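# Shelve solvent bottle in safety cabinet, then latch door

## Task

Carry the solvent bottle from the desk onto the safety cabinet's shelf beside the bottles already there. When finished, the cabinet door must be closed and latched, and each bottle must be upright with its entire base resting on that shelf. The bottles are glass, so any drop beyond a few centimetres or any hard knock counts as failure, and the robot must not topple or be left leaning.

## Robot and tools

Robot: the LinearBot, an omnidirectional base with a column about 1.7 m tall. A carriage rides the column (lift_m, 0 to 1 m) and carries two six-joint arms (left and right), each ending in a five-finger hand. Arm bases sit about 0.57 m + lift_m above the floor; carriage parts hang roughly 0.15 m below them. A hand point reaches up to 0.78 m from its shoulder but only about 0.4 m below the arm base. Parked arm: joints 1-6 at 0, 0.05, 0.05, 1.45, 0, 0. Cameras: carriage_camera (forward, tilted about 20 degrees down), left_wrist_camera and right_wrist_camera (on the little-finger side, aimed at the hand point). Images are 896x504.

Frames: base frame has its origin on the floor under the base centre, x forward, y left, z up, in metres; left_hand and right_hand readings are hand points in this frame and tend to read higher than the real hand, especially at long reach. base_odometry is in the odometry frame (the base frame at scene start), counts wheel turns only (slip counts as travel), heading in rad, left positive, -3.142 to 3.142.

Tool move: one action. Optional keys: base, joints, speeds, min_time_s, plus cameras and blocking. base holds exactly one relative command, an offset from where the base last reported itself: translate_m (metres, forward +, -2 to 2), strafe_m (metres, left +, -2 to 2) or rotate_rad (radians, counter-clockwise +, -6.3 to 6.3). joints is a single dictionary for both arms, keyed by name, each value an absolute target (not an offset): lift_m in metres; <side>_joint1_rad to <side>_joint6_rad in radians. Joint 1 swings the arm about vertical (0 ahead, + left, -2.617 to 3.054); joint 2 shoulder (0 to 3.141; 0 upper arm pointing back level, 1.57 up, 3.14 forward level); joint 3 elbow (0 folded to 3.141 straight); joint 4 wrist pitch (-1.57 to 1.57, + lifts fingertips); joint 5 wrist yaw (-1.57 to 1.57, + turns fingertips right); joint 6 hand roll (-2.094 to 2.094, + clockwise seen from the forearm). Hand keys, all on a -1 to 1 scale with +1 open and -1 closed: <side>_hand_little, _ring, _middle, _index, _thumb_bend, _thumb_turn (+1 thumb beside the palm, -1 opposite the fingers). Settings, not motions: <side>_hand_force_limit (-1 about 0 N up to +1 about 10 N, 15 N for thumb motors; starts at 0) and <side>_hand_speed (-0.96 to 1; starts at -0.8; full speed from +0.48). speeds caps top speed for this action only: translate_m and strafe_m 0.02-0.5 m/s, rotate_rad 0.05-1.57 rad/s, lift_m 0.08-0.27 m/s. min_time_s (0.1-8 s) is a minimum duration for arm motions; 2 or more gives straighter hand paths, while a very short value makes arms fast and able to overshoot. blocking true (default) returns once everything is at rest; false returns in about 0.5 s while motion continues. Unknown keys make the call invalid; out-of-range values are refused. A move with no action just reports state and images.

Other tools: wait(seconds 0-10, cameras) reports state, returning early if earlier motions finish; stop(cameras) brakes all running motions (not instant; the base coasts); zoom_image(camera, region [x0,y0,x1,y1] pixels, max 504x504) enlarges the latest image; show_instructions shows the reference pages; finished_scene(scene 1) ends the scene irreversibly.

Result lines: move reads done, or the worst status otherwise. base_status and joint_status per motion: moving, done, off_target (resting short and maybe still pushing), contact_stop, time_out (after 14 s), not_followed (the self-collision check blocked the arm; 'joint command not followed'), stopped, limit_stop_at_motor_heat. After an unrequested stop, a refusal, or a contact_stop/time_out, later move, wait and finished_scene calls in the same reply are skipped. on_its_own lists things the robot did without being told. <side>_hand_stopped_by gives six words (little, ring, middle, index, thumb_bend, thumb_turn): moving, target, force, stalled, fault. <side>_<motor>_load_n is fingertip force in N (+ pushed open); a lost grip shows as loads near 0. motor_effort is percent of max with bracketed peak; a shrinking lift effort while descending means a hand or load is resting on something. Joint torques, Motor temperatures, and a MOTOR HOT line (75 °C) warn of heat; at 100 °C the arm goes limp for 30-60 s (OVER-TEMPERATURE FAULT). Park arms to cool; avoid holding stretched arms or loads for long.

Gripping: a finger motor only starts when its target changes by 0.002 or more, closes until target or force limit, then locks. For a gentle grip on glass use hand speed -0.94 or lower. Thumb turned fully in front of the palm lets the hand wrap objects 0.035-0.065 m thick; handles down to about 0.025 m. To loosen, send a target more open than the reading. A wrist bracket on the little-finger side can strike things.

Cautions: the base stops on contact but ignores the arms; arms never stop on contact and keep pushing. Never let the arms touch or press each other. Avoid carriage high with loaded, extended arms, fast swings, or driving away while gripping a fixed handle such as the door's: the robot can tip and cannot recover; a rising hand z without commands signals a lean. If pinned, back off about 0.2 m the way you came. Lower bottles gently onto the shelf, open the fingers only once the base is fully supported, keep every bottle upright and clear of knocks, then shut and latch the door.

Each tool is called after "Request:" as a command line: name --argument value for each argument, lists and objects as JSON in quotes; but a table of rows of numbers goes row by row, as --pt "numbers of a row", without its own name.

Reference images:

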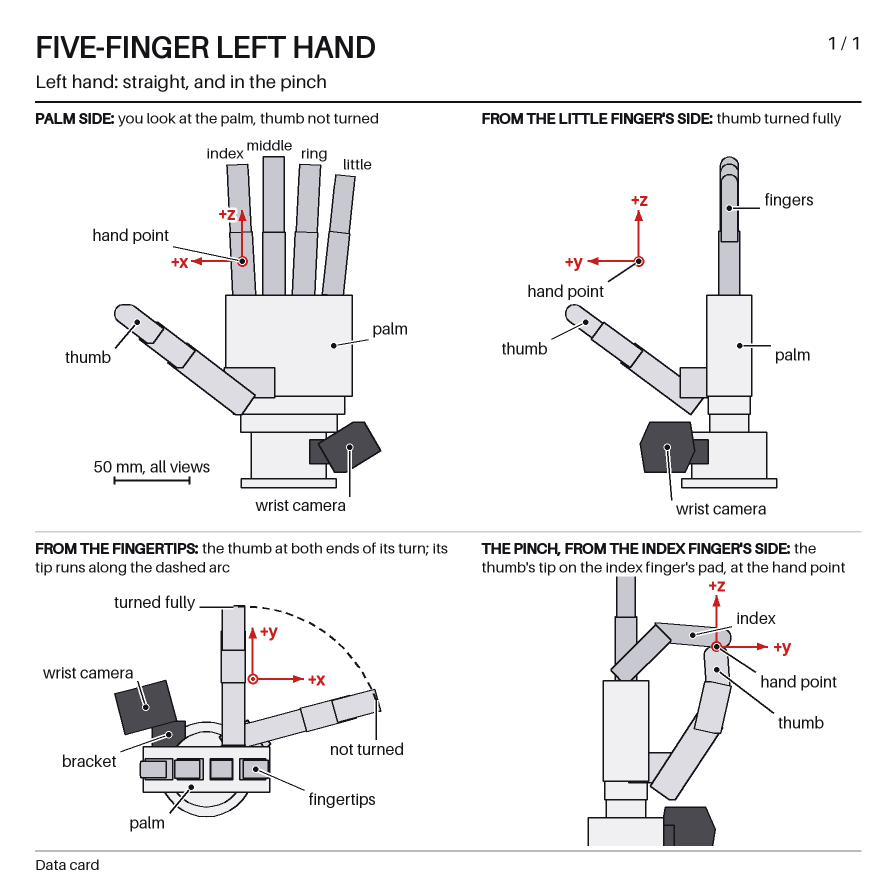

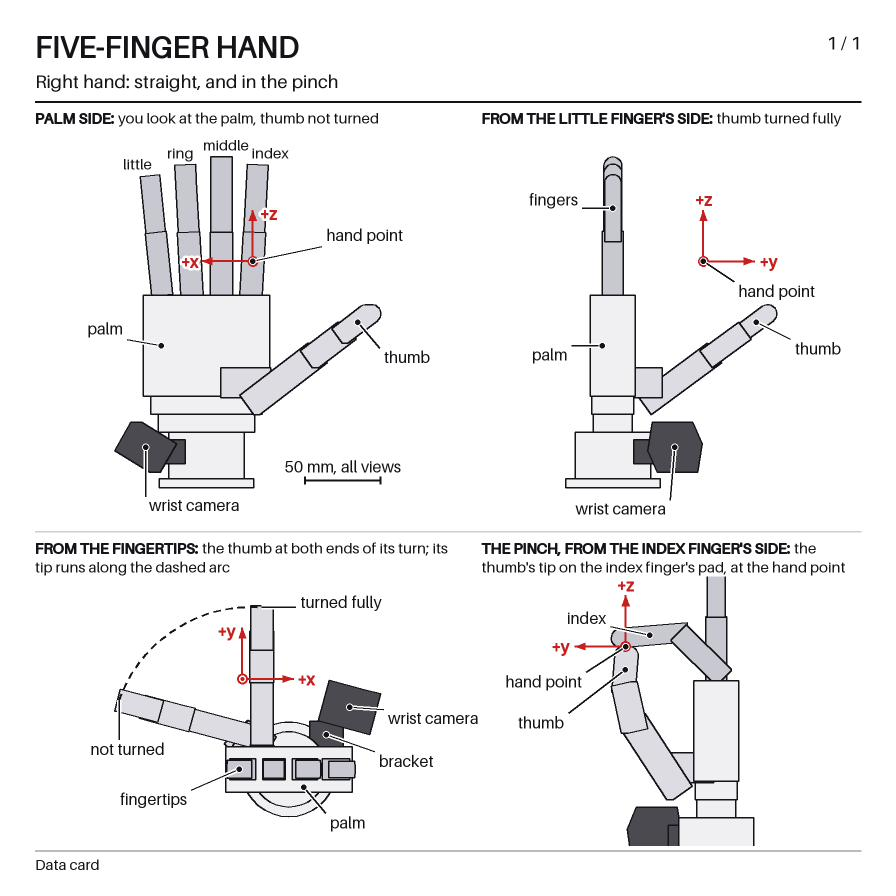

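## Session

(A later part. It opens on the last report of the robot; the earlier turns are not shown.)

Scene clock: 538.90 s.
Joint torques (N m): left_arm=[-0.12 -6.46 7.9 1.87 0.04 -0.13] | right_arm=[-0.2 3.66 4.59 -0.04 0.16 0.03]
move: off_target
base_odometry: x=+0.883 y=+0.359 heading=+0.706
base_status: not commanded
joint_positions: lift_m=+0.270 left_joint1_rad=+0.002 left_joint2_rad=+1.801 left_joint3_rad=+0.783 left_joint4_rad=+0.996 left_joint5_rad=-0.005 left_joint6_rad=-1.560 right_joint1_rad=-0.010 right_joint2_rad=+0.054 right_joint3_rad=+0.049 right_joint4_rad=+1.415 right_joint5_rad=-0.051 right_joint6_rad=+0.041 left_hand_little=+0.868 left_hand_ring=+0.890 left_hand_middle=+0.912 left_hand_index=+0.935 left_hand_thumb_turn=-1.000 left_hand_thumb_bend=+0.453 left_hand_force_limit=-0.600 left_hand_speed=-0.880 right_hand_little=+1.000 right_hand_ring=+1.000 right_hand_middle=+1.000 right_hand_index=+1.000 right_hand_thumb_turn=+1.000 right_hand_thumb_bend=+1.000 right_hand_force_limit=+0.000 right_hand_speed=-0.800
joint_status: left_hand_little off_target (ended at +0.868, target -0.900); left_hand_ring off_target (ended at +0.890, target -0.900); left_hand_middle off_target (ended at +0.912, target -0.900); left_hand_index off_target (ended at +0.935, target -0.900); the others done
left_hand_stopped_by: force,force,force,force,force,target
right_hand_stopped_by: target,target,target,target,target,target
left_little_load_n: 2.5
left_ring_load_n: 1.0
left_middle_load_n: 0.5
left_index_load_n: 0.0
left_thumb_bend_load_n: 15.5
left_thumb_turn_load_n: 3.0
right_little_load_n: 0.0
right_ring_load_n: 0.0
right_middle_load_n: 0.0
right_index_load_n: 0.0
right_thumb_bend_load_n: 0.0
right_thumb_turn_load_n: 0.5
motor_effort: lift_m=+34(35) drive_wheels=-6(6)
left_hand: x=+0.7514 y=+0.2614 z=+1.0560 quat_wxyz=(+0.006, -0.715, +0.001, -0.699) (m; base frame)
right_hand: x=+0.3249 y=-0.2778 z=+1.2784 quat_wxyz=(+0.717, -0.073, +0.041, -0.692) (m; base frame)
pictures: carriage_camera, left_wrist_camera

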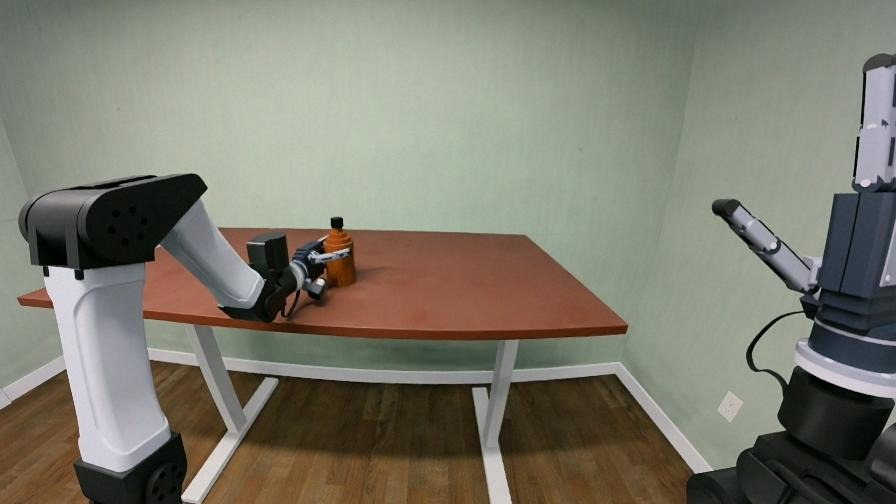

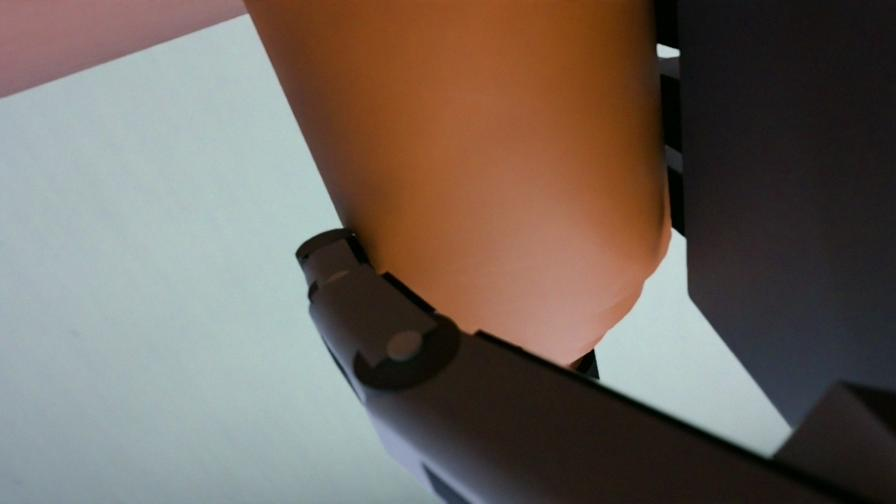

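Request:
move --joints '{"left_hand_speed": -0.8, "left_hand_little": 1, "left_hand_ring": 1, "left_hand_middle": 1, "left_hand_index": 1, "left_hand_thumb_bend": 1}'

Request:
move --base '{"strafe_m": 0.015}' --speeds '{"strafe_m": 0.02}' --cameras '["left_wrist_camera"]'

Scene clock: 549.73 s.
Joint torques (N m): left_arm=[-0.12 -6.48 7.88 1.87 0.04 -0.13] | right_arm=[-0.17 3.67 4.67 -0.05 0.18 0.01]
move: done
base_odometry: x=+0.883 y=+0.359 heading=+0.706
base_status: not commanded
joint_positions: lift_m=+0.270 left_joint1_rad=+0.002 left_joint2_rad=+1.801 left_joint3_rad=+0.783 left_joint4_rad=+0.996 left_joint5_rad=-0.005 left_joint6_rad=-1.560 right_joint1_rad=-0.010 right_joint2_rad=+0.054 right_joint3_rad=+0.049 right_joint4_rad=+1.415 right_joint5_rad=-0.051 right_joint6_rad=+0.041 left_hand_little=+1.000 left_hand_ring=+1.000 left_hand_middle=+1.000 left_hand_index=+1.000 left_hand_thumb_turn=-1.000 left_hand_thumb_bend=+1.000 left_hand_force_limit=-0.600 left_hand_speed=-0.800 right_hand_little=+1.000 right_hand_ring=+1.000 right_hand_middle=+1.000 right_hand_index=+1.000 right_hand_thumb_turn=+1.000 right_hand_thumb_bend=+1.000 right_hand_force_limit=+0.000 right_hand_speed=-0.800
joint_status: all done
left_hand_stopped_by: target,target,target,target,target,target
right_hand_stopped_by: target,target,target,target,target,target
left_little_load_n: 0.0
left_ring_load_n: 0.0
left_middle_load_n: 0.0
left_index_load_n: 0.0
left_thumb_bend_load_n: 0.0
left_thumb_turn_load_n: -0.5
right_little_load_n: 0.0
right_ring_load_n: 0.0
right_middle_load_n: 0.0
right_index_load_n: 0.0
right_thumb_bend_load_n: 0.0
right_thumb_turn_load_n: 0.0
motor_effort: lift_m=+34(35) drive_wheels=-6(6)
left_hand: x=+0.7514 y=+0.2614 z=+1.0560 quat_wxyz=(+0.006, -0.715, +0.001, -0.699) (m; base frame)
right_hand: x=+0.3249 y=-0.2778 z=+1.2784 quat_wxyz=(+0.717, -0.073, +0.041, -0.692) (m; base frame)
pictures: none

Scene clock: 550.87 s.
Joint torques (N m): left_arm=[-0.21 -6.61 7.88 1.87 0 -0.12] | right_arm=[-0.17 3.62 4.59 -0.03 0.18 0]
move: done
base_odometry: x=+0.873 y=+0.370 heading=+0.705
base_status: done
joint_positions: lift_m=+0.270 left_joint1_rad=+0.001 left_joint2_rad=+1.801 left_joint3_rad=+0.783 left_joint4_rad=+0.996 left_joint5_rad=-0.005 left_joint6_rad=-1.561 right_joint1_rad=-0.010 right_joint2_rad=+0.054 right_joint3_rad=+0.049 right_joint4_rad=+1.415 right_joint5_rad=-0.052 right_joint6_rad=+0.041 left_hand_little=+1.000 left_hand_ring=+1.000 left_hand_middle=+1.000 left_hand_index=+1.000 left_hand_thumb_turn=-1.000 left_hand_thumb_bend=+1.000 left_hand_force_limit=-0.600 left_hand_speed=-0.800 right_hand_little=+1.000 right_hand_ring=+1.000 right_hand_middle=+1.000 right_hand_index=+1.000 right_hand_thumb_turn=+1.000 right_hand_thumb_bend=+1.000 right_hand_force_limit=+0.000 right_hand_speed=-0.800
joint_status: not commanded
left_hand_stopped_by: target,target,target,target,target,target
right_hand_stopped_by: target,target,target,target,target,target
left_little_load_n: 0.0
left_ring_load_n: 0.0
left_middle_load_n: 0.0
left_index_load_n: 0.0
left_thumb_bend_load_n: 0.0
left_thumb_turn_load_n: 0.0
right_little_load_n: 0.0
right_ring_load_n: 0.0
right_middle_load_n: 0.0
right_index_load_n: 0.0
right_thumb_bend_load_n: 0.0
right_thumb_turn_load_n: 0.0
motor_effort: lift_m=+34(35) drive_wheels=+3(9)
left_hand: x=+0.7513 y=+0.2609 z=+1.0560 quat_wxyz=(+0.005, -0.715, +0.001, -0.699) (m; base frame)
right_hand: x=+0.3249 y=-0.2776 z=+1.2783 quat_wxyz=(+0.717, -0.074, +0.040, -0.692) (m; base frame)
pictures: left_wrist_camera

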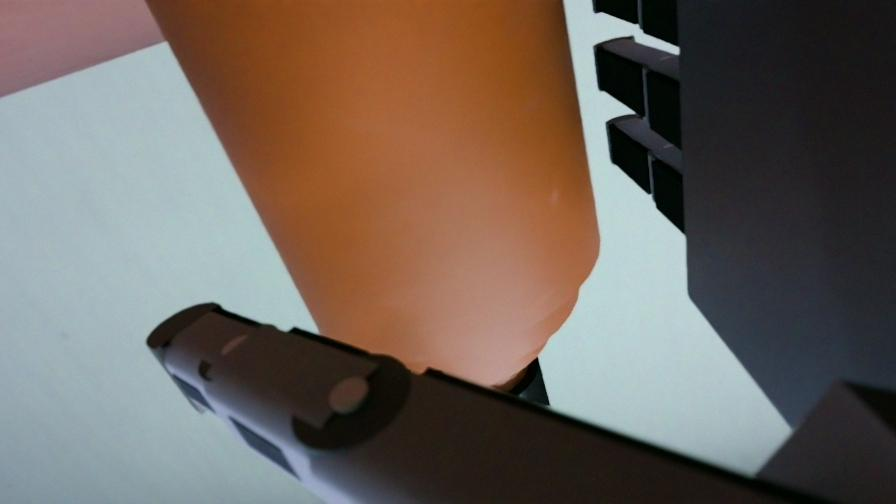

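Request:
move --joints '{"left_hand_speed": -0.88, "left_hand_force_limit": -0.7, "left_hand_little": 0.35, "left_hand_ring": 0.35, "left_hand_middle": 0.35, "left_hand_index": 0.35}' --cameras '["left_wrist_camera"]'

Scene clock: 556.70 s.
Joint torques (N m): left_arm=[-0.09 -6.48 7.87 1.87 0.09 -0.13] | right_arm=[-0.23 3.64 4.59 -0.04 0.2 0.03]
move: done
base_odometry: x=+0.873 y=+0.370 heading=+0.705
base_status: not commanded
joint_positions: lift_m=+0.270 left_joint1_rad=+0.001 left_joint2_rad=+1.801 left_joint3_rad=+0.783 left_joint4_rad=+0.996 left_joint5_rad=-0.011 left_joint6_rad=-1.561 right_joint1_rad=-0.010 right_joint2_rad=+0.054 right_joint3_rad=+0.049 right_joint4_rad=+1.415 right_joint5_rad=-0.052 right_joint6_rad=+0.041 left_hand_little=+0.350 left_hand_ring=+0.350 left_hand_middle=+0.350 left_hand_index=+0.350 left_hand_thumb_turn=-1.000 left_hand_thumb_bend=+1.000 left_hand_force_limit=-0.700 left_hand_speed=-0.880 right_hand_little=+1.000 right_hand_ring=+1.000 right_hand_middle=+1.000 right_hand_index=+1.000 right_hand_thumb_turn=+1.000 right_hand_thumb_bend=+1.000 right_hand_force_limit=+0.000 right_hand_speed=-0.800
joint_status: all done
left_hand_stopped_by: target,target,target,target,target,target
right_hand_stopped_by: target,target,target,target,target,target
left_little_load_n: 0.0
left_ring_load_n: 0.5
left_middle_load_n: 0.0
left_index_load_n: 0.0
left_thumb_bend_load_n: 0.0
left_thumb_turn_load_n: 0.0
right_little_load_n: 0.0
right_ring_load_n: 0.0
right_middle_load_n: 0.0
right_index_load_n: 0.0
right_thumb_bend_load_n: 0.0
right_thumb_turn_load_n: 0.0
motor_effort: lift_m=+34(34) drive_wheels=+4(4)
left_hand: x=+0.7517 y=+0.2621 z=+1.0560 quat_wxyz=(+0.008, -0.715, -0.001, -0.699) (m; base frame)
right_hand: x=+0.3249 y=-0.2776 z=+1.2783 quat_wxyz=(+0.717, -0.074, +0.040, -0.692) (m; base frame)
pictures: left_wrist_camera

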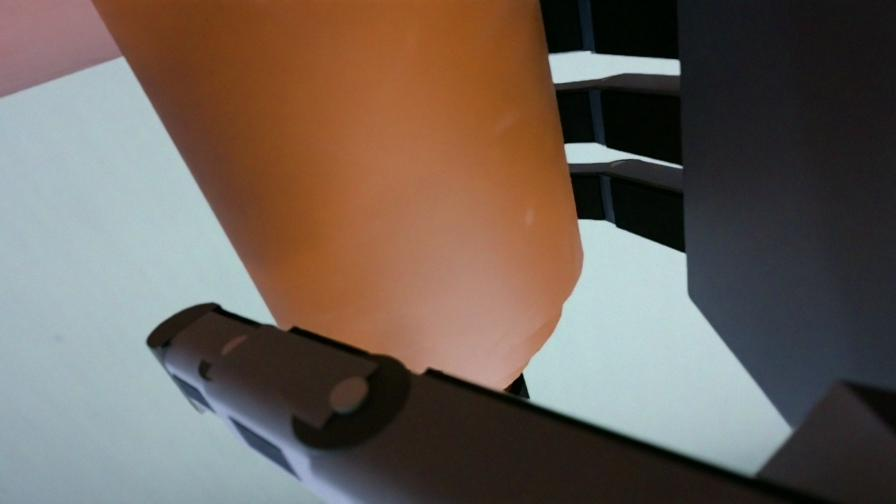

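Request:
move --joints '{"left_hand_little": 0.0, "left_hand_ring": 0.0, "left_hand_middle": 0.0, "left_hand_index": 0.0}' --cameras '["left_wrist_camera", "carriage_camera"]'

Request:
zoom_image --camera "carriage_camera" --region '[260, 180, 420, 310]'

Scene clock: 561.70 s.
Joint torques (N m): left_arm=[-0.08 -6.46 7.87 1.87 0.1 -0.14] | right_arm=[-0.27 3.64 4.6 -0.04 0.18 0.02]
move: off_target
base_odometry: x=+0.873 y=+0.370 heading=+0.705
base_status: not commanded
joint_positions: lift_m=+0.270 left_joint1_rad=+0.001 left_joint2_rad=+1.801 left_joint3_rad=+0.783 left_joint4_rad=+0.996 left_joint5_rad=-0.012 left_joint6_rad=-1.561 right_joint1_rad=-0.010 right_joint2_rad=+0.054 right_joint3_rad=+0.049 right_joint4_rad=+1.415 right_joint5_rad=-0.052 right_joint6_rad=+0.041 left_hand_little=+0.208 left_hand_ring=+0.285 left_hand_middle=+0.218 left_hand_index=+0.218 left_hand_thumb_turn=-1.000 left_hand_thumb_bend=+1.000 left_hand_force_limit=-0.700 left_hand_speed=-0.880 right_hand_little=+1.000 right_hand_ring=+1.000 right_hand_middle=+1.000 right_hand_index=+1.000 right_hand_thumb_turn=+1.000 right_hand_thumb_bend=+1.000 right_hand_force_limit=+0.000 right_hand_speed=-0.800
joint_status: left_hand_little off_target (ended at +0.208, target +0.000); left_hand_ring off_target (ended at +0.285, target +0.000); left_hand_middle off_target (ended at +0.218, target +0.000); left_hand_index off_target (ended at +0.218, target +0.000)
left_hand_stopped_by: force,force,force,force,target,target
right_hand_stopped_by: target,target,target,target,target,target
left_little_load_n: 5.0
left_ring_load_n: 0.0
left_middle_load_n: 2.0
left_index_load_n: 1.5
left_thumb_bend_load_n: 1.5
left_thumb_turn_load_n: 0.5
right_little_load_n: 0.0
right_ring_load_n: 0.0
right_middle_load_n: 0.0
right_index_load_n: 0.0
right_thumb_bend_load_n: 0.0
right_thumb_turn_load_n: 0.0
motor_effort: lift_m=+34(35) drive_wheels=+3(4)
left_hand: x=+0.7517 y=+0.2623 z=+1.0560 quat_wxyz=(+0.008, -0.715, -0.001, -0.699) (m; base frame)
right_hand: x=+0.3249 y=-0.2776 z=+1.2783 quat_wxyz=(+0.717, -0.074, +0.040, -0.692) (m; base frame)
pictures: carriage_camera, left_wrist_camera

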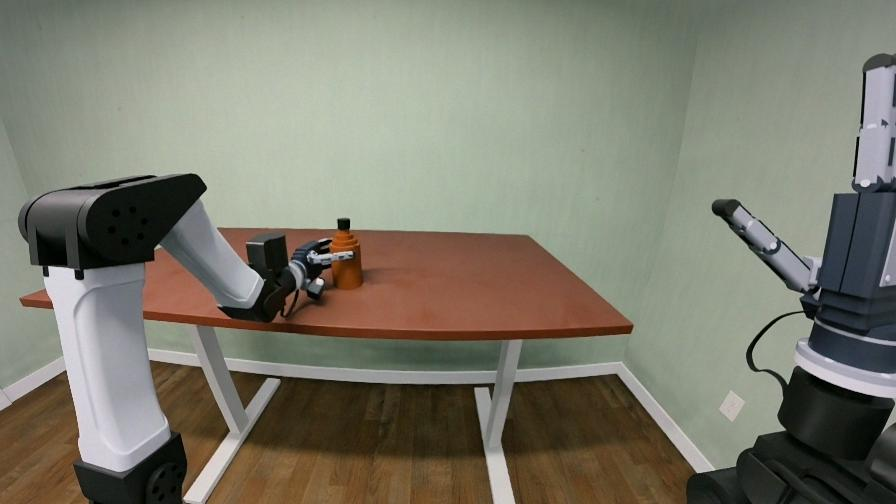

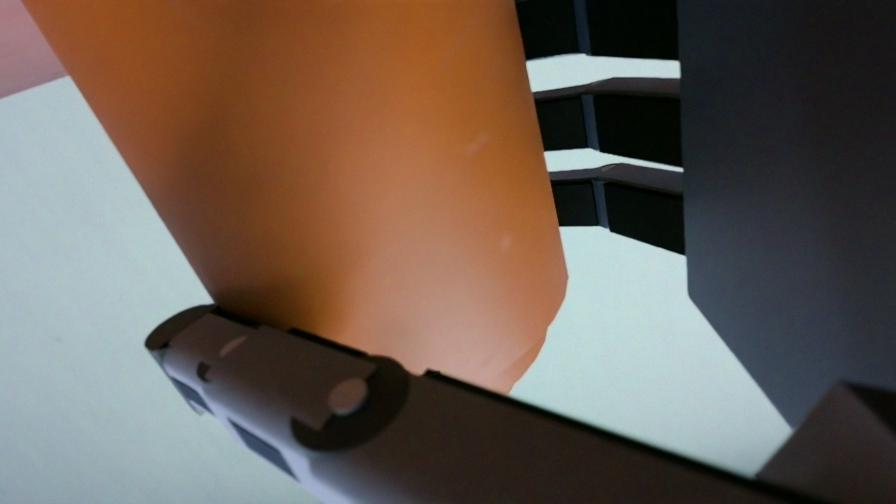

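Scaled by 3.150 from the camera's 896x504 image, which has a finer 1280x720 frame.

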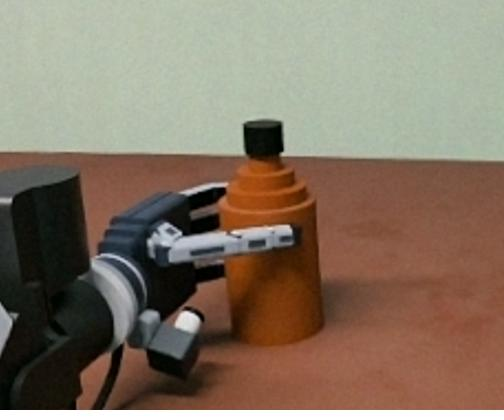

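Request:
move --joints '{"left_hand_speed": -0.9, "left_hand_force_limit": -0.4, "left_hand_thumb_bend": 0.3}' --cameras '["left_wrist_camera"]'

Request:
move --joints '{"left_hand_speed": -0.9, "left_hand_force_limit": -0.2, "left_hand_little": -0.3, "left_hand_ring": -0.3, "left_hand_middle": -0.3, "left_hand_index": -0.3}' --cameras '["left_wrist_camera", "carriage_camera"]'

Request:
zoom_image --camera "carriage_camera" --region '[260, 180, 420, 310]'

Scene clock: 570.33 s.
Joint torques (N m): left_arm=[-0.09 -6.46 7.9 1.87 0.1 -0.13] | right_arm=[-0.25 3.69 4.6 -0.05 0.17 0.02]
move: off_target
base_odometry: x=+0.873 y=+0.370 heading=+0.705
base_status: not commanded
joint_positions: lift_m=+0.270 left_joint1_rad=+0.001 left_joint2_rad=+1.801 left_joint3_rad=+0.783 left_joint4_rad=+0.996 left_joint5_rad=-0.012 left_joint6_rad=-1.561 right_joint1_rad=-0.010 right_joint2_rad=+0.054 right_joint3_rad=+0.049 right_joint4_rad=+1.415 right_joint5_rad=-0.052 right_joint6_rad=+0.041 left_hand_little=+0.208 left_hand_ring=+0.285 left_hand_middle=+0.218 left_hand_index=+0.218 left_hand_thumb_turn=-1.000 left_hand_thumb_bend=+0.994 left_hand_force_limit=-0.400 left_hand_speed=-0.900 right_hand_little=+1.000 right_hand_ring=+1.000 right_hand_middle=+1.000 right_hand_index=+1.000 right_hand_thumb_turn=+1.000 right_hand_thumb_bend=+1.000 right_hand_force_limit=+0.000 right_hand_speed=-0.800
joint_status: left_hand_thumb_bend off_target (ended at +0.994, target +0.300); the others done
left_hand_stopped_by: force,force,force,force,force,target
right_hand_stopped_by: target,target,target,target,target,target
left_little_load_n: 5.5
left_ring_load_n: 0.0
left_middle_load_n: 2.5
left_index_load_n: 2.0
left_thumb_bend_load_n: 5.5
left_thumb_turn_load_n: 0.5
right_little_load_n: 0.0
right_ring_load_n: 0.0
right_middle_load_n: 0.0
right_index_load_n: 0.0
right_thumb_bend_load_n: 0.0
right_thumb_turn_load_n: 0.0
motor_effort: lift_m=+34(35) drive_wheels=+3(4)
left_hand: x=+0.7517 y=+0.2623 z=+1.0560 quat_wxyz=(+0.008, -0.715, -0.001, -0.699) (m; base frame)
right_hand: x=+0.3249 y=-0.2776 z=+1.2783 quat_wxyz=(+0.717, -0.074, +0.040, -0.692) (m; base frame)
pictures: left_wrist_camera

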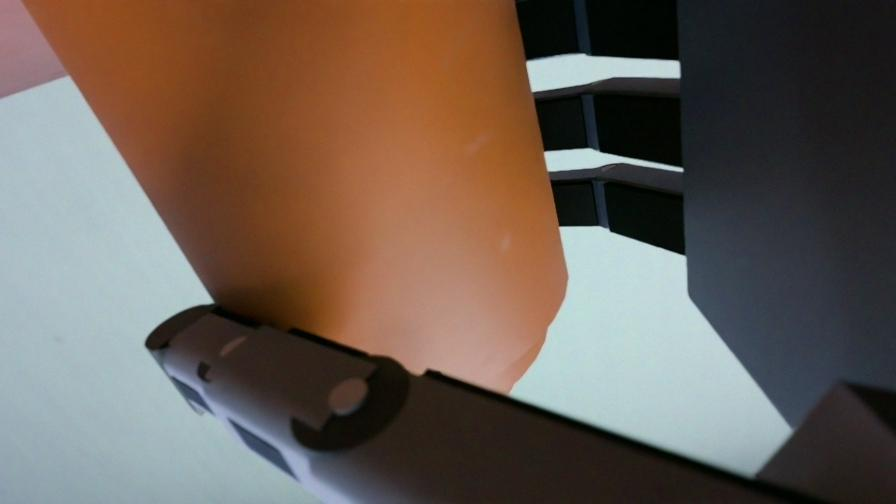

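Scene clock: 571.60 s.
Joint torques (N m): left_arm=[-0.09 -6.46 7.87 1.87 0.1 -0.14] | right_arm=[-0.18 3.64 4.62 -0.05 0.17 0.02]
move: off_target
base_odometry: x=+0.873 y=+0.370 heading=+0.705
base_status: not commanded
joint_positions: lift_m=+0.270 left_joint1_rad=+0.001 left_joint2_rad=+1.801 left_joint3_rad=+0.783 left_joint4_rad=+0.996 left_joint5_rad=-0.012 left_joint6_rad=-1.561 right_joint1_rad=-0.010 right_joint2_rad=+0.054 right_joint3_rad=+0.049 right_joint4_rad=+1.415 right_joint5_rad=-0.052 right_joint6_rad=+0.041 left_hand_little=+0.208 left_hand_ring=+0.213 left_hand_middle=+0.211 left_hand_index=+0.210 left_hand_thumb_turn=-1.000 left_hand_thumb_bend=+0.995 left_hand_force_limit=-0.200 left_hand_speed=-0.900 right_hand_little=+1.000 right_hand_ring=+1.000 right_hand_middle=+1.000 right_hand_index=+1.000 right_hand_thumb_turn=+1.000 right_hand_thumb_bend=+1.000 right_hand_force_limit=+0.000 right_hand_speed=-0.800
joint_status: left_hand_little off_target (ended at +0.208, target -0.300); left_hand_ring off_target (ended at +0.213, target -0.300); left_hand_middle off_target (ended at +0.211, target -0.300); left_hand_index off_target (ended at +0.210, target -0.300); the others done
left_hand_stopped_by: force,force,force,force,force,target
right_hand_stopped_by: target,target,target,target,target,target
left_little_load_n: 2.5
left_ring_load_n: 8.0
left_middle_load_n: 4.0
left_index_load_n: 3.5
left_thumb_bend_load_n: 7.0
left_thumb_turn_load_n: 1.0
right_little_load_n: 0.0
right_ring_load_n: 0.0
right_middle_load_n: 0.5
right_index_load_n: 0.0
right_thumb_bend_load_n: 0.5
right_thumb_turn_load_n: 0.0
motor_effort: lift_m=+34(35) drive_wheels=+4(4)
left_hand: x=+0.7517 y=+0.2623 z=+1.0560 quat_wxyz=(+0.008, -0.715, -0.001, -0.699) (m; base frame)
right_hand: x=+0.3249 y=-0.2776 z=+1.2783 quat_wxyz=(+0.717, -0.074, +0.040, -0.692) (m; base frame)
pictures: carriage_camera, left_wrist_camera

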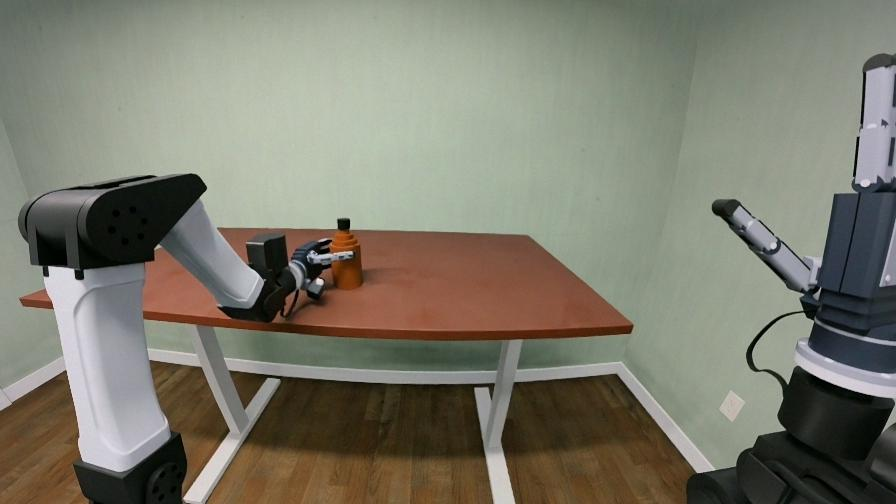

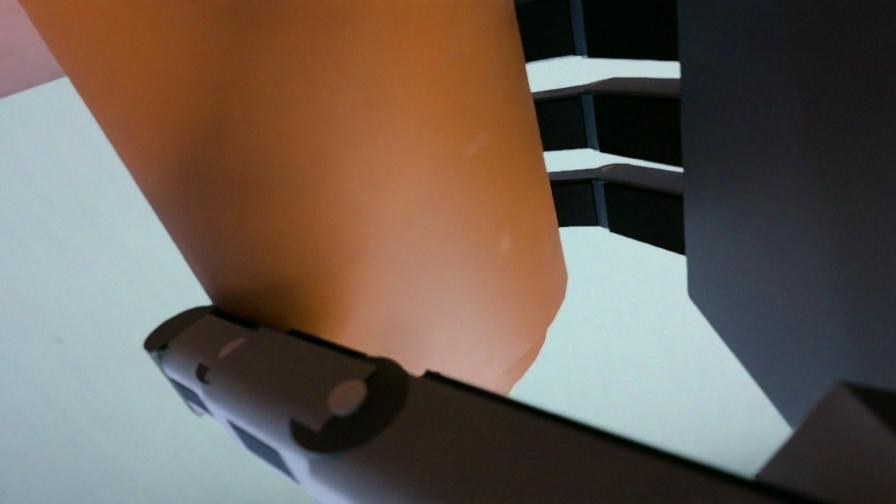

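Scaled by 3.150 from the camera's 896x504 image, which has a finer 1280x720 frame.

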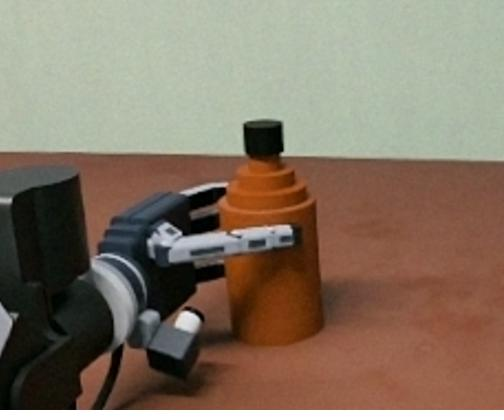

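Request:
move --joints '{"left_hand_speed": -0.92, "left_hand_force_limit": 0.3, "left_hand_little": -0.35, "left_hand_ring": -0.35, "left_hand_middle": -0.35, "left_hand_index": -0.35, "left_hand_thumb_bend": 0.25}'

Request:
move --joints '{"lift_m": 0.30}' --speeds '{"lift_m": 0.08}' --cameras '["left_wrist_camera", "carriage_camera"]'

Request:
zoom_image --camera "carriage_camera" --region '[260, 180, 420, 310]'

Scene clock: 575.47 s.
Joint torques (N m): left_arm=[-0.08 -6.46 7.88 1.87 0.1 -0.14] | right_arm=[-0.23 3.6 4.62 -0.04 0.16 0.01]
move: off_target
base_odometry: x=+0.873 y=+0.370 heading=+0.705
base_status: not commanded
joint_positions: lift_m=+0.270 left_joint1_rad=+0.001 left_joint2_rad=+1.801 left_joint3_rad=+0.783 left_joint4_rad=+0.996 left_joint5_rad=-0.012 left_joint6_rad=-1.561 right_joint1_rad=-0.010 right_joint2_rad=+0.054 right_joint3_rad=+0.049 right_joint4_rad=+1.415 right_joint5_rad=-0.052 right_joint6_rad=+0.041 left_hand_little=+0.188 left_hand_ring=+0.213 left_hand_middle=+0.200 left_hand_index=+0.198 left_hand_thumb_turn=-1.000 left_hand_thumb_bend=+0.993 left_hand_force_limit=+0.300 left_hand_speed=-0.920 right_hand_little=+1.000 right_hand_ring=+1.000 right_hand_middle=+1.000 right_hand_index=+1.000 right_hand_thumb_turn=+1.000 right_hand_thumb_bend=+1.000 right_hand_force_limit=+0.000 right_hand_speed=-0.800
joint_status: left_hand_little off_target (ended at +0.188, target -0.350); left_hand_ring off_target (ended at +0.213, target -0.350); left_hand_middle off_target (ended at +0.200, target -0.350); left_hand_index off_target (ended at +0.198, target -0.350); left_hand_thumb_bend off_target (ended at +0.993, target +0.250); the others done
left_hand_stopped_by: force,force,force,force,force,target
right_hand_stopped_by: target,target,target,target,target,target
left_little_load_n: 8.0
left_ring_load_n: 2.5
left_middle_load_n: 8.0
left_index_load_n: 8.5
left_thumb_bend_load_n: 10.5
left_thumb_turn_load_n: 3.0
right_little_load_n: 0.0
right_ring_load_n: 0.0
right_middle_load_n: 0.0
right_index_load_n: 0.0
right_thumb_bend_load_n: -0.5
right_thumb_turn_load_n: 0.0
motor_effort: lift_m=+34(35) drive_wheels=+3(4)
left_hand: x=+0.7517 y=+0.2623 z=+1.0560 quat_wxyz=(+0.008, -0.715, -0.001, -0.699) (m; base frame)
right_hand: x=+0.3249 y=-0.2776 z=+1.2783 quat_wxyz=(+0.717, -0.074, +0.040, -0.692) (m; base frame)
pictures: none

Scene clock: 576.20 s.
Joint torques (N m): left_arm=[-0.09 -7.19 7.86 2.58 0.11 -0.23] | right_arm=[-0.29 3.66 4.66 -0.06 0.18 0.03]
move: done
base_odometry: x=+0.873 y=+0.370 heading=+0.705
base_status: not commanded
joint_positions: lift_m=+0.300 left_joint1_rad=+0.001 left_joint2_rad=+1.810 left_joint3_rad=+0.783 left_joint4_rad=+0.922 left_joint5_rad=-0.012 left_joint6_rad=-1.552 right_joint1_rad=-0.010 right_joint2_rad=+0.054 right_joint3_rad=+0.049 right_joint4_rad=+1.415 right_joint5_rad=-0.052 right_joint6_rad=+0.041 left_hand_little=+0.188 left_hand_ring=+0.213 left_hand_middle=+0.200 left_hand_index=+0.198 left_hand_thumb_turn=-1.000 left_hand_thumb_bend=+0.993 left_hand_force_limit=+0.300 left_hand_speed=-0.920 right_hand_little=+1.000 right_hand_ring=+1.000 right_hand_middle=+1.000 right_hand_index=+1.000 right_hand_thumb_turn=+1.000 right_hand_thumb_bend=+1.000 right_hand_force_limit=+0.000 right_hand_speed=-0.800
joint_status: all done
left_hand_stopped_by: force,force,force,force,force,target
right_hand_stopped_by: target,target,target,target,target,target
left_little_load_n: 7.0
left_ring_load_n: 2.0
left_middle_load_n: 8.0
left_index_load_n: 8.5
left_thumb_bend_load_n: 10.5
left_thumb_turn_load_n: 4.5
right_little_load_n: 0.0
right_ring_load_n: 0.0
right_middle_load_n: 0.0
right_index_load_n: 0.0
right_thumb_bend_load_n: 0.0
right_thumb_turn_load_n: 0.0
motor_effort: lift_m=+35(43) drive_wheels=+3(4)
left_hand: x=+0.7535 y=+0.2620 z=+1.0604 quat_wxyz=(+0.011, -0.744, +0.003, -0.669) (m; base frame)
right_hand: x=+0.3249 y=-0.2776 z=+1.3082 quat_wxyz=(+0.717, -0.074, +0.040, -0.692) (m; base frame)
pictures: carriage_camera, left_wrist_camera

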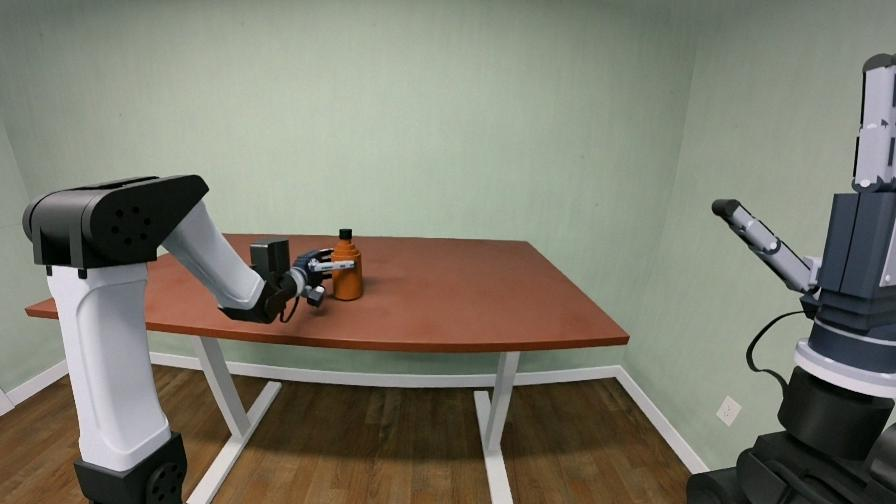

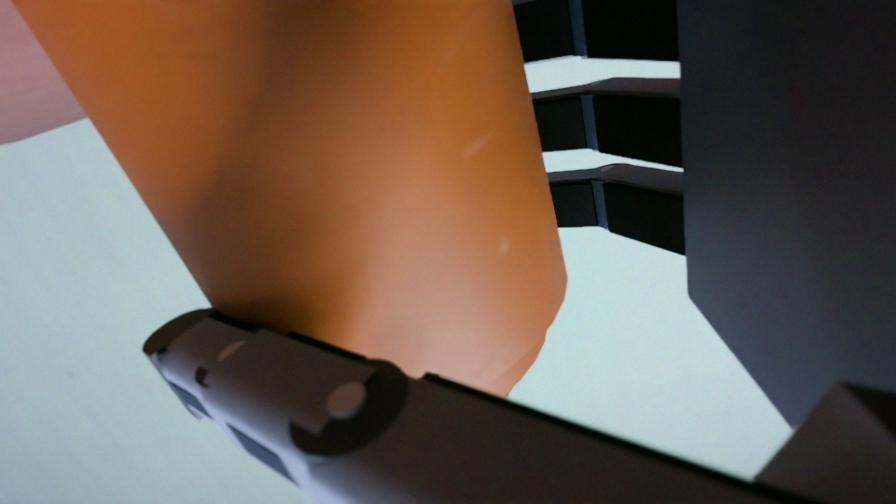

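Scaled by 3.150 from the camera's 896x504 image, which has a finer 1280x720 frame.

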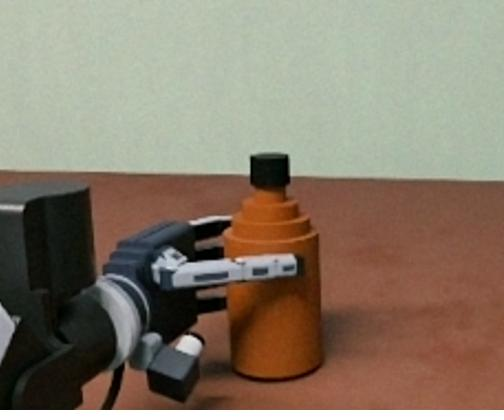

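Request:
move --joints '{"lift_m": 0.34}' --speeds '{"lift_m": 0.08}' --cameras '["left_wrist_camera", "carriage_camera"]'

Request:
zoom_image --camera "carriage_camera" --region '[260, 180, 420, 330]'

Scene clock: 580.73 s.
Joint torques (N m): left_arm=[-0.08 -8.08 7.82 3.09 0.11 -0.34] | right_arm=[-0.21 3.59 4.63 -0.04 0.17 0.02]
Motor temperatures (°C): left_arm=[29 40 34 44 26 26] | right_arm=[28 31 34 30 28 27]
move: done
base_odometry: x=+0.873 y=+0.370 heading=+0.705
base_status: not commanded
joint_positions: lift_m=+0.340 left_joint1_rad=+0.001 left_joint2_rad=+1.821 left_joint3_rad=+0.783 left_joint4_rad=+0.868 left_joint5_rad=-0.012 left_joint6_rad=-1.540 right_joint1_rad=-0.010 right_joint2_rad=+0.054 right_joint3_rad=+0.049 right_joint4_rad=+1.415 right_joint5_rad=-0.052 right_joint6_rad=+0.041 left_hand_little=+0.188 left_hand_ring=+0.213 left_hand_middle=+0.200 left_hand_index=+0.198 left_hand_thumb_turn=-1.000 left_hand_thumb_bend=+0.993 left_hand_force_limit=+0.300 left_hand_speed=-0.920 right_hand_little=+1.000 right_hand_ring=+1.000 right_hand_middle=+1.000 right_hand_index=+1.000 right_hand_thumb_turn=+1.000 right_hand_thumb_bend=+1.000 right_hand_force_limit=+0.000 right_hand_speed=-0.800
joint_status: all done
left_hand_stopped_by: force,force,force,force,force,target
right_hand_stopped_by: target,target,target,target,target,target
left_little_load_n: 7.5
left_ring_load_n: 2.5
left_middle_load_n: 8.0
left_index_load_n: 9.0
left_thumb_bend_load_n: 10.5
left_thumb_turn_load_n: 3.5
right_little_load_n: 0.0
right_ring_load_n: -0.5
right_middle_load_n: 0.0
right_index_load_n: 0.5
right_thumb_bend_load_n: 0.0
right_thumb_turn_load_n: 0.0
motor_effort: lift_m=+36(43) drive_wheels=+3(4)
left_hand: x=+0.7537 y=+0.2617 z=+1.0801 quat_wxyz=(+0.015, -0.764, +0.007, -0.645) (m; base frame)
right_hand: x=+0.3249 y=-0.2776 z=+1.3482 quat_wxyz=(+0.717, -0.074, +0.040, -0.692) (m; base frame)
pictures: carriage_camera, left_wrist_camera

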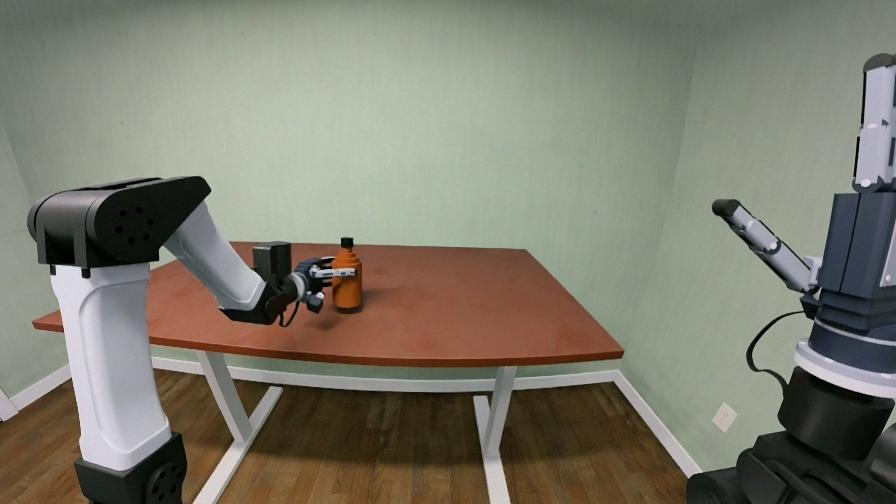

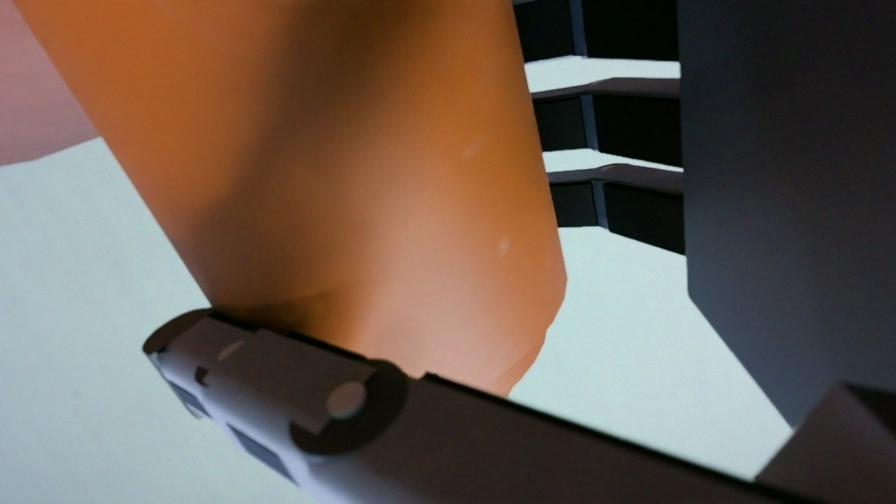

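Scaled by 3.150 from the camera's 896x504 image, which has a finer 1280x720 frame.

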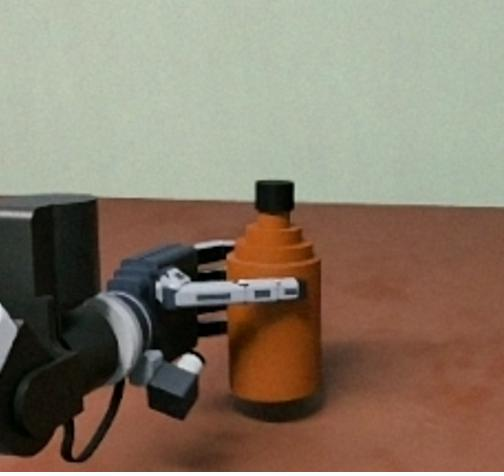

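Request:
move --joints '{"lift_m": 0.38, "left_joint4_rad": 1.15}' --speeds '{"lift_m": 0.08}' --min_time_s 1.5

Request:
move --base '{"translate_m": -0.35}' --speeds '{"translate_m": 0.15}' --joints '{"left_joint2_rad": 1.4, "left_joint3_rad": 0.9, "left_joint4_rad": 0.65}' --min_time_s 3 --cameras '["left_wrist_camera", "carriage_camera"]'

Scene clock: 588.87 s.
Joint torques (N m): left_arm=[-0.08 -8.38 7.79 3.34 0.1 -0.36] | right_arm=[-0.25 3.63 4.62 -0.05 0.19 0.02]
Motor temperatures (°C): left_arm=[29 41 35 49 26 26] | right_arm=[28 31 34 30 28 27]
move: off_target
base_odometry: x=+0.873 y=+0.370 heading=+0.705
base_status: not commanded
joint_positions: lift_m=+0.380 left_joint1_rad=+0.001 left_joint2_rad=+1.825 left_joint3_rad=+0.783 left_joint4_rad=+0.992 left_joint5_rad=-0.012 left_joint6_rad=-1.539 right_joint1_rad=-0.010 right_joint2_rad=+0.054 right_joint3_rad=+0.049 right_joint4_rad=+1.415 right_joint5_rad=-0.052 right_joint6_rad=+0.041 left_hand_little=+0.188 left_hand_ring=+0.213 left_hand_middle=+0.200 left_hand_index=+0.198 left_hand_thumb_turn=-1.000 left_hand_thumb_bend=+0.993 left_hand_force_limit=+0.300 left_hand_speed=-0.920 right_hand_little=+1.000 right_hand_ring=+1.000 right_hand_middle=+1.000 right_hand_index=+1.000 right_hand_thumb_turn=+1.000 right_hand_thumb_bend=+1.000 right_hand_force_limit=+0.000 right_hand_speed=-0.800
joint_status: left_joint4_rad off_target (ended at +0.993, target +1.150); the others done
left_hand_stopped_by: force,force,force,force,force,target
right_hand_stopped_by: target,target,target,target,target,target
left_little_load_n: 7.5
left_ring_load_n: 2.5
left_middle_load_n: 8.0
left_index_load_n: 8.5
left_thumb_bend_load_n: 10.5
left_thumb_turn_load_n: 3.5
right_little_load_n: 0.0
right_ring_load_n: 0.0
right_middle_load_n: 0.0
right_index_load_n: 0.0
right_thumb_bend_load_n: 0.5
right_thumb_turn_load_n: 0.0
motor_effort: lift_m=+36(43) drive_wheels=+3(4)
left_hand: x=+0.7541 y=+0.2616 z=+1.1512 quat_wxyz=(+0.016, -0.725, +0.007, -0.689) (m; base frame)
right_hand: x=+0.3249 y=-0.2776 z=+1.3882 quat_wxyz=(+0.717, -0.074, +0.040, -0.692) (m; base frame)
pictures: none

Scene clock: 592.17 s.
Joint torques (N m): left_arm=[-0.06 -8.99 14.19 3.09 0.1 -0.37] | right_arm=[-0.21 3.64 4.56 -0.04 0.17 0.02]
move: off_target
base_odometry: x=+0.606 y=+0.143 heading=+0.705
base_status: done
joint_positions: lift_m=+0.380 left_joint1_rad=+0.001 left_joint2_rad=+1.456 left_joint3_rad=+0.828 left_joint4_rad=+0.520 left_joint5_rad=-0.012 left_joint6_rad=-1.539 right_joint1_rad=-0.010 right_joint2_rad=+0.054 right_joint3_rad=+0.049 right_joint4_rad=+1.415 right_joint5_rad=-0.052 right_joint6_rad=+0.041 left_hand_little=+0.188 left_hand_ring=+0.213 left_hand_middle=+0.200 left_hand_index=+0.198 left_hand_thumb_turn=-1.000 left_hand_thumb_bend=+0.993 left_hand_force_limit=+0.300 left_hand_speed=-0.920 right_hand_little=+1.000 right_hand_ring=+1.000 right_hand_middle=+1.000 right_hand_index=+1.000 right_hand_thumb_turn=+1.000 right_hand_thumb_bend=+1.000 right_hand_force_limit=+0.000 right_hand_speed=-0.800
joint_status: left_joint3_rad off_target (ended at +0.828, target +0.900); left_joint4_rad off_target (ended at +0.520, target +0.650); the others done
left_hand_stopped_by: force,force,force,force,force,target
right_hand_stopped_by: target,target,target,target,target,target
left_little_load_n: 7.5
left_ring_load_n: 2.5
left_middle_load_n: 8.0
left_index_load_n: 8.5
left_thumb_bend_load_n: 10.5
left_thumb_turn_load_n: 3.5
right_little_load_n: 0.0
right_ring_load_n: 0.0
right_middle_load_n: 0.0
right_index_load_n: 0.0
right_thumb_bend_load_n: 0.0
right_thumb_turn_load_n: 0.0
motor_effort: lift_m=+36(37) drive_wheels=-3(16)
left_hand: x=+0.7161 y=+0.2615 z=+1.2281 quat_wxyz=(+0.015, -0.744, +0.008, -0.668) (m; base frame)
right_hand: x=+0.3249 y=-0.2776 z=+1.3882 quat_wxyz=(+0.717, -0.074, +0.040, -0.692) (m; base frame)
pictures: carriage_camera, left_wrist_camera

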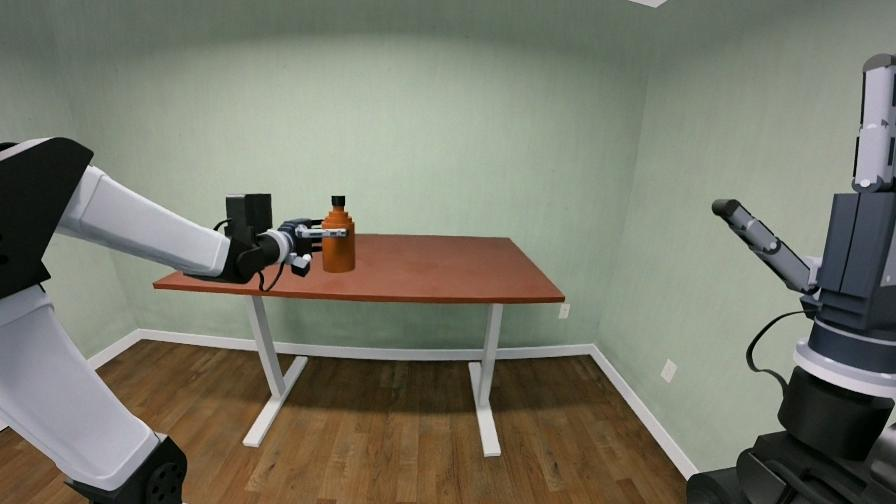

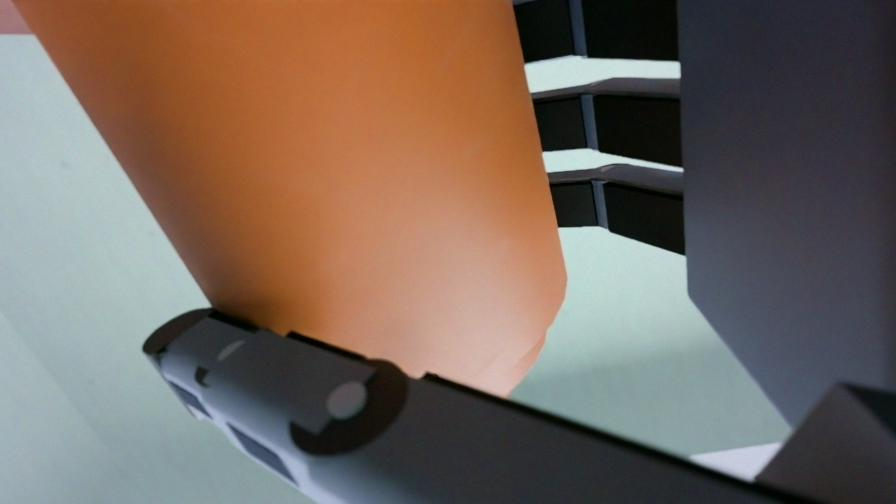

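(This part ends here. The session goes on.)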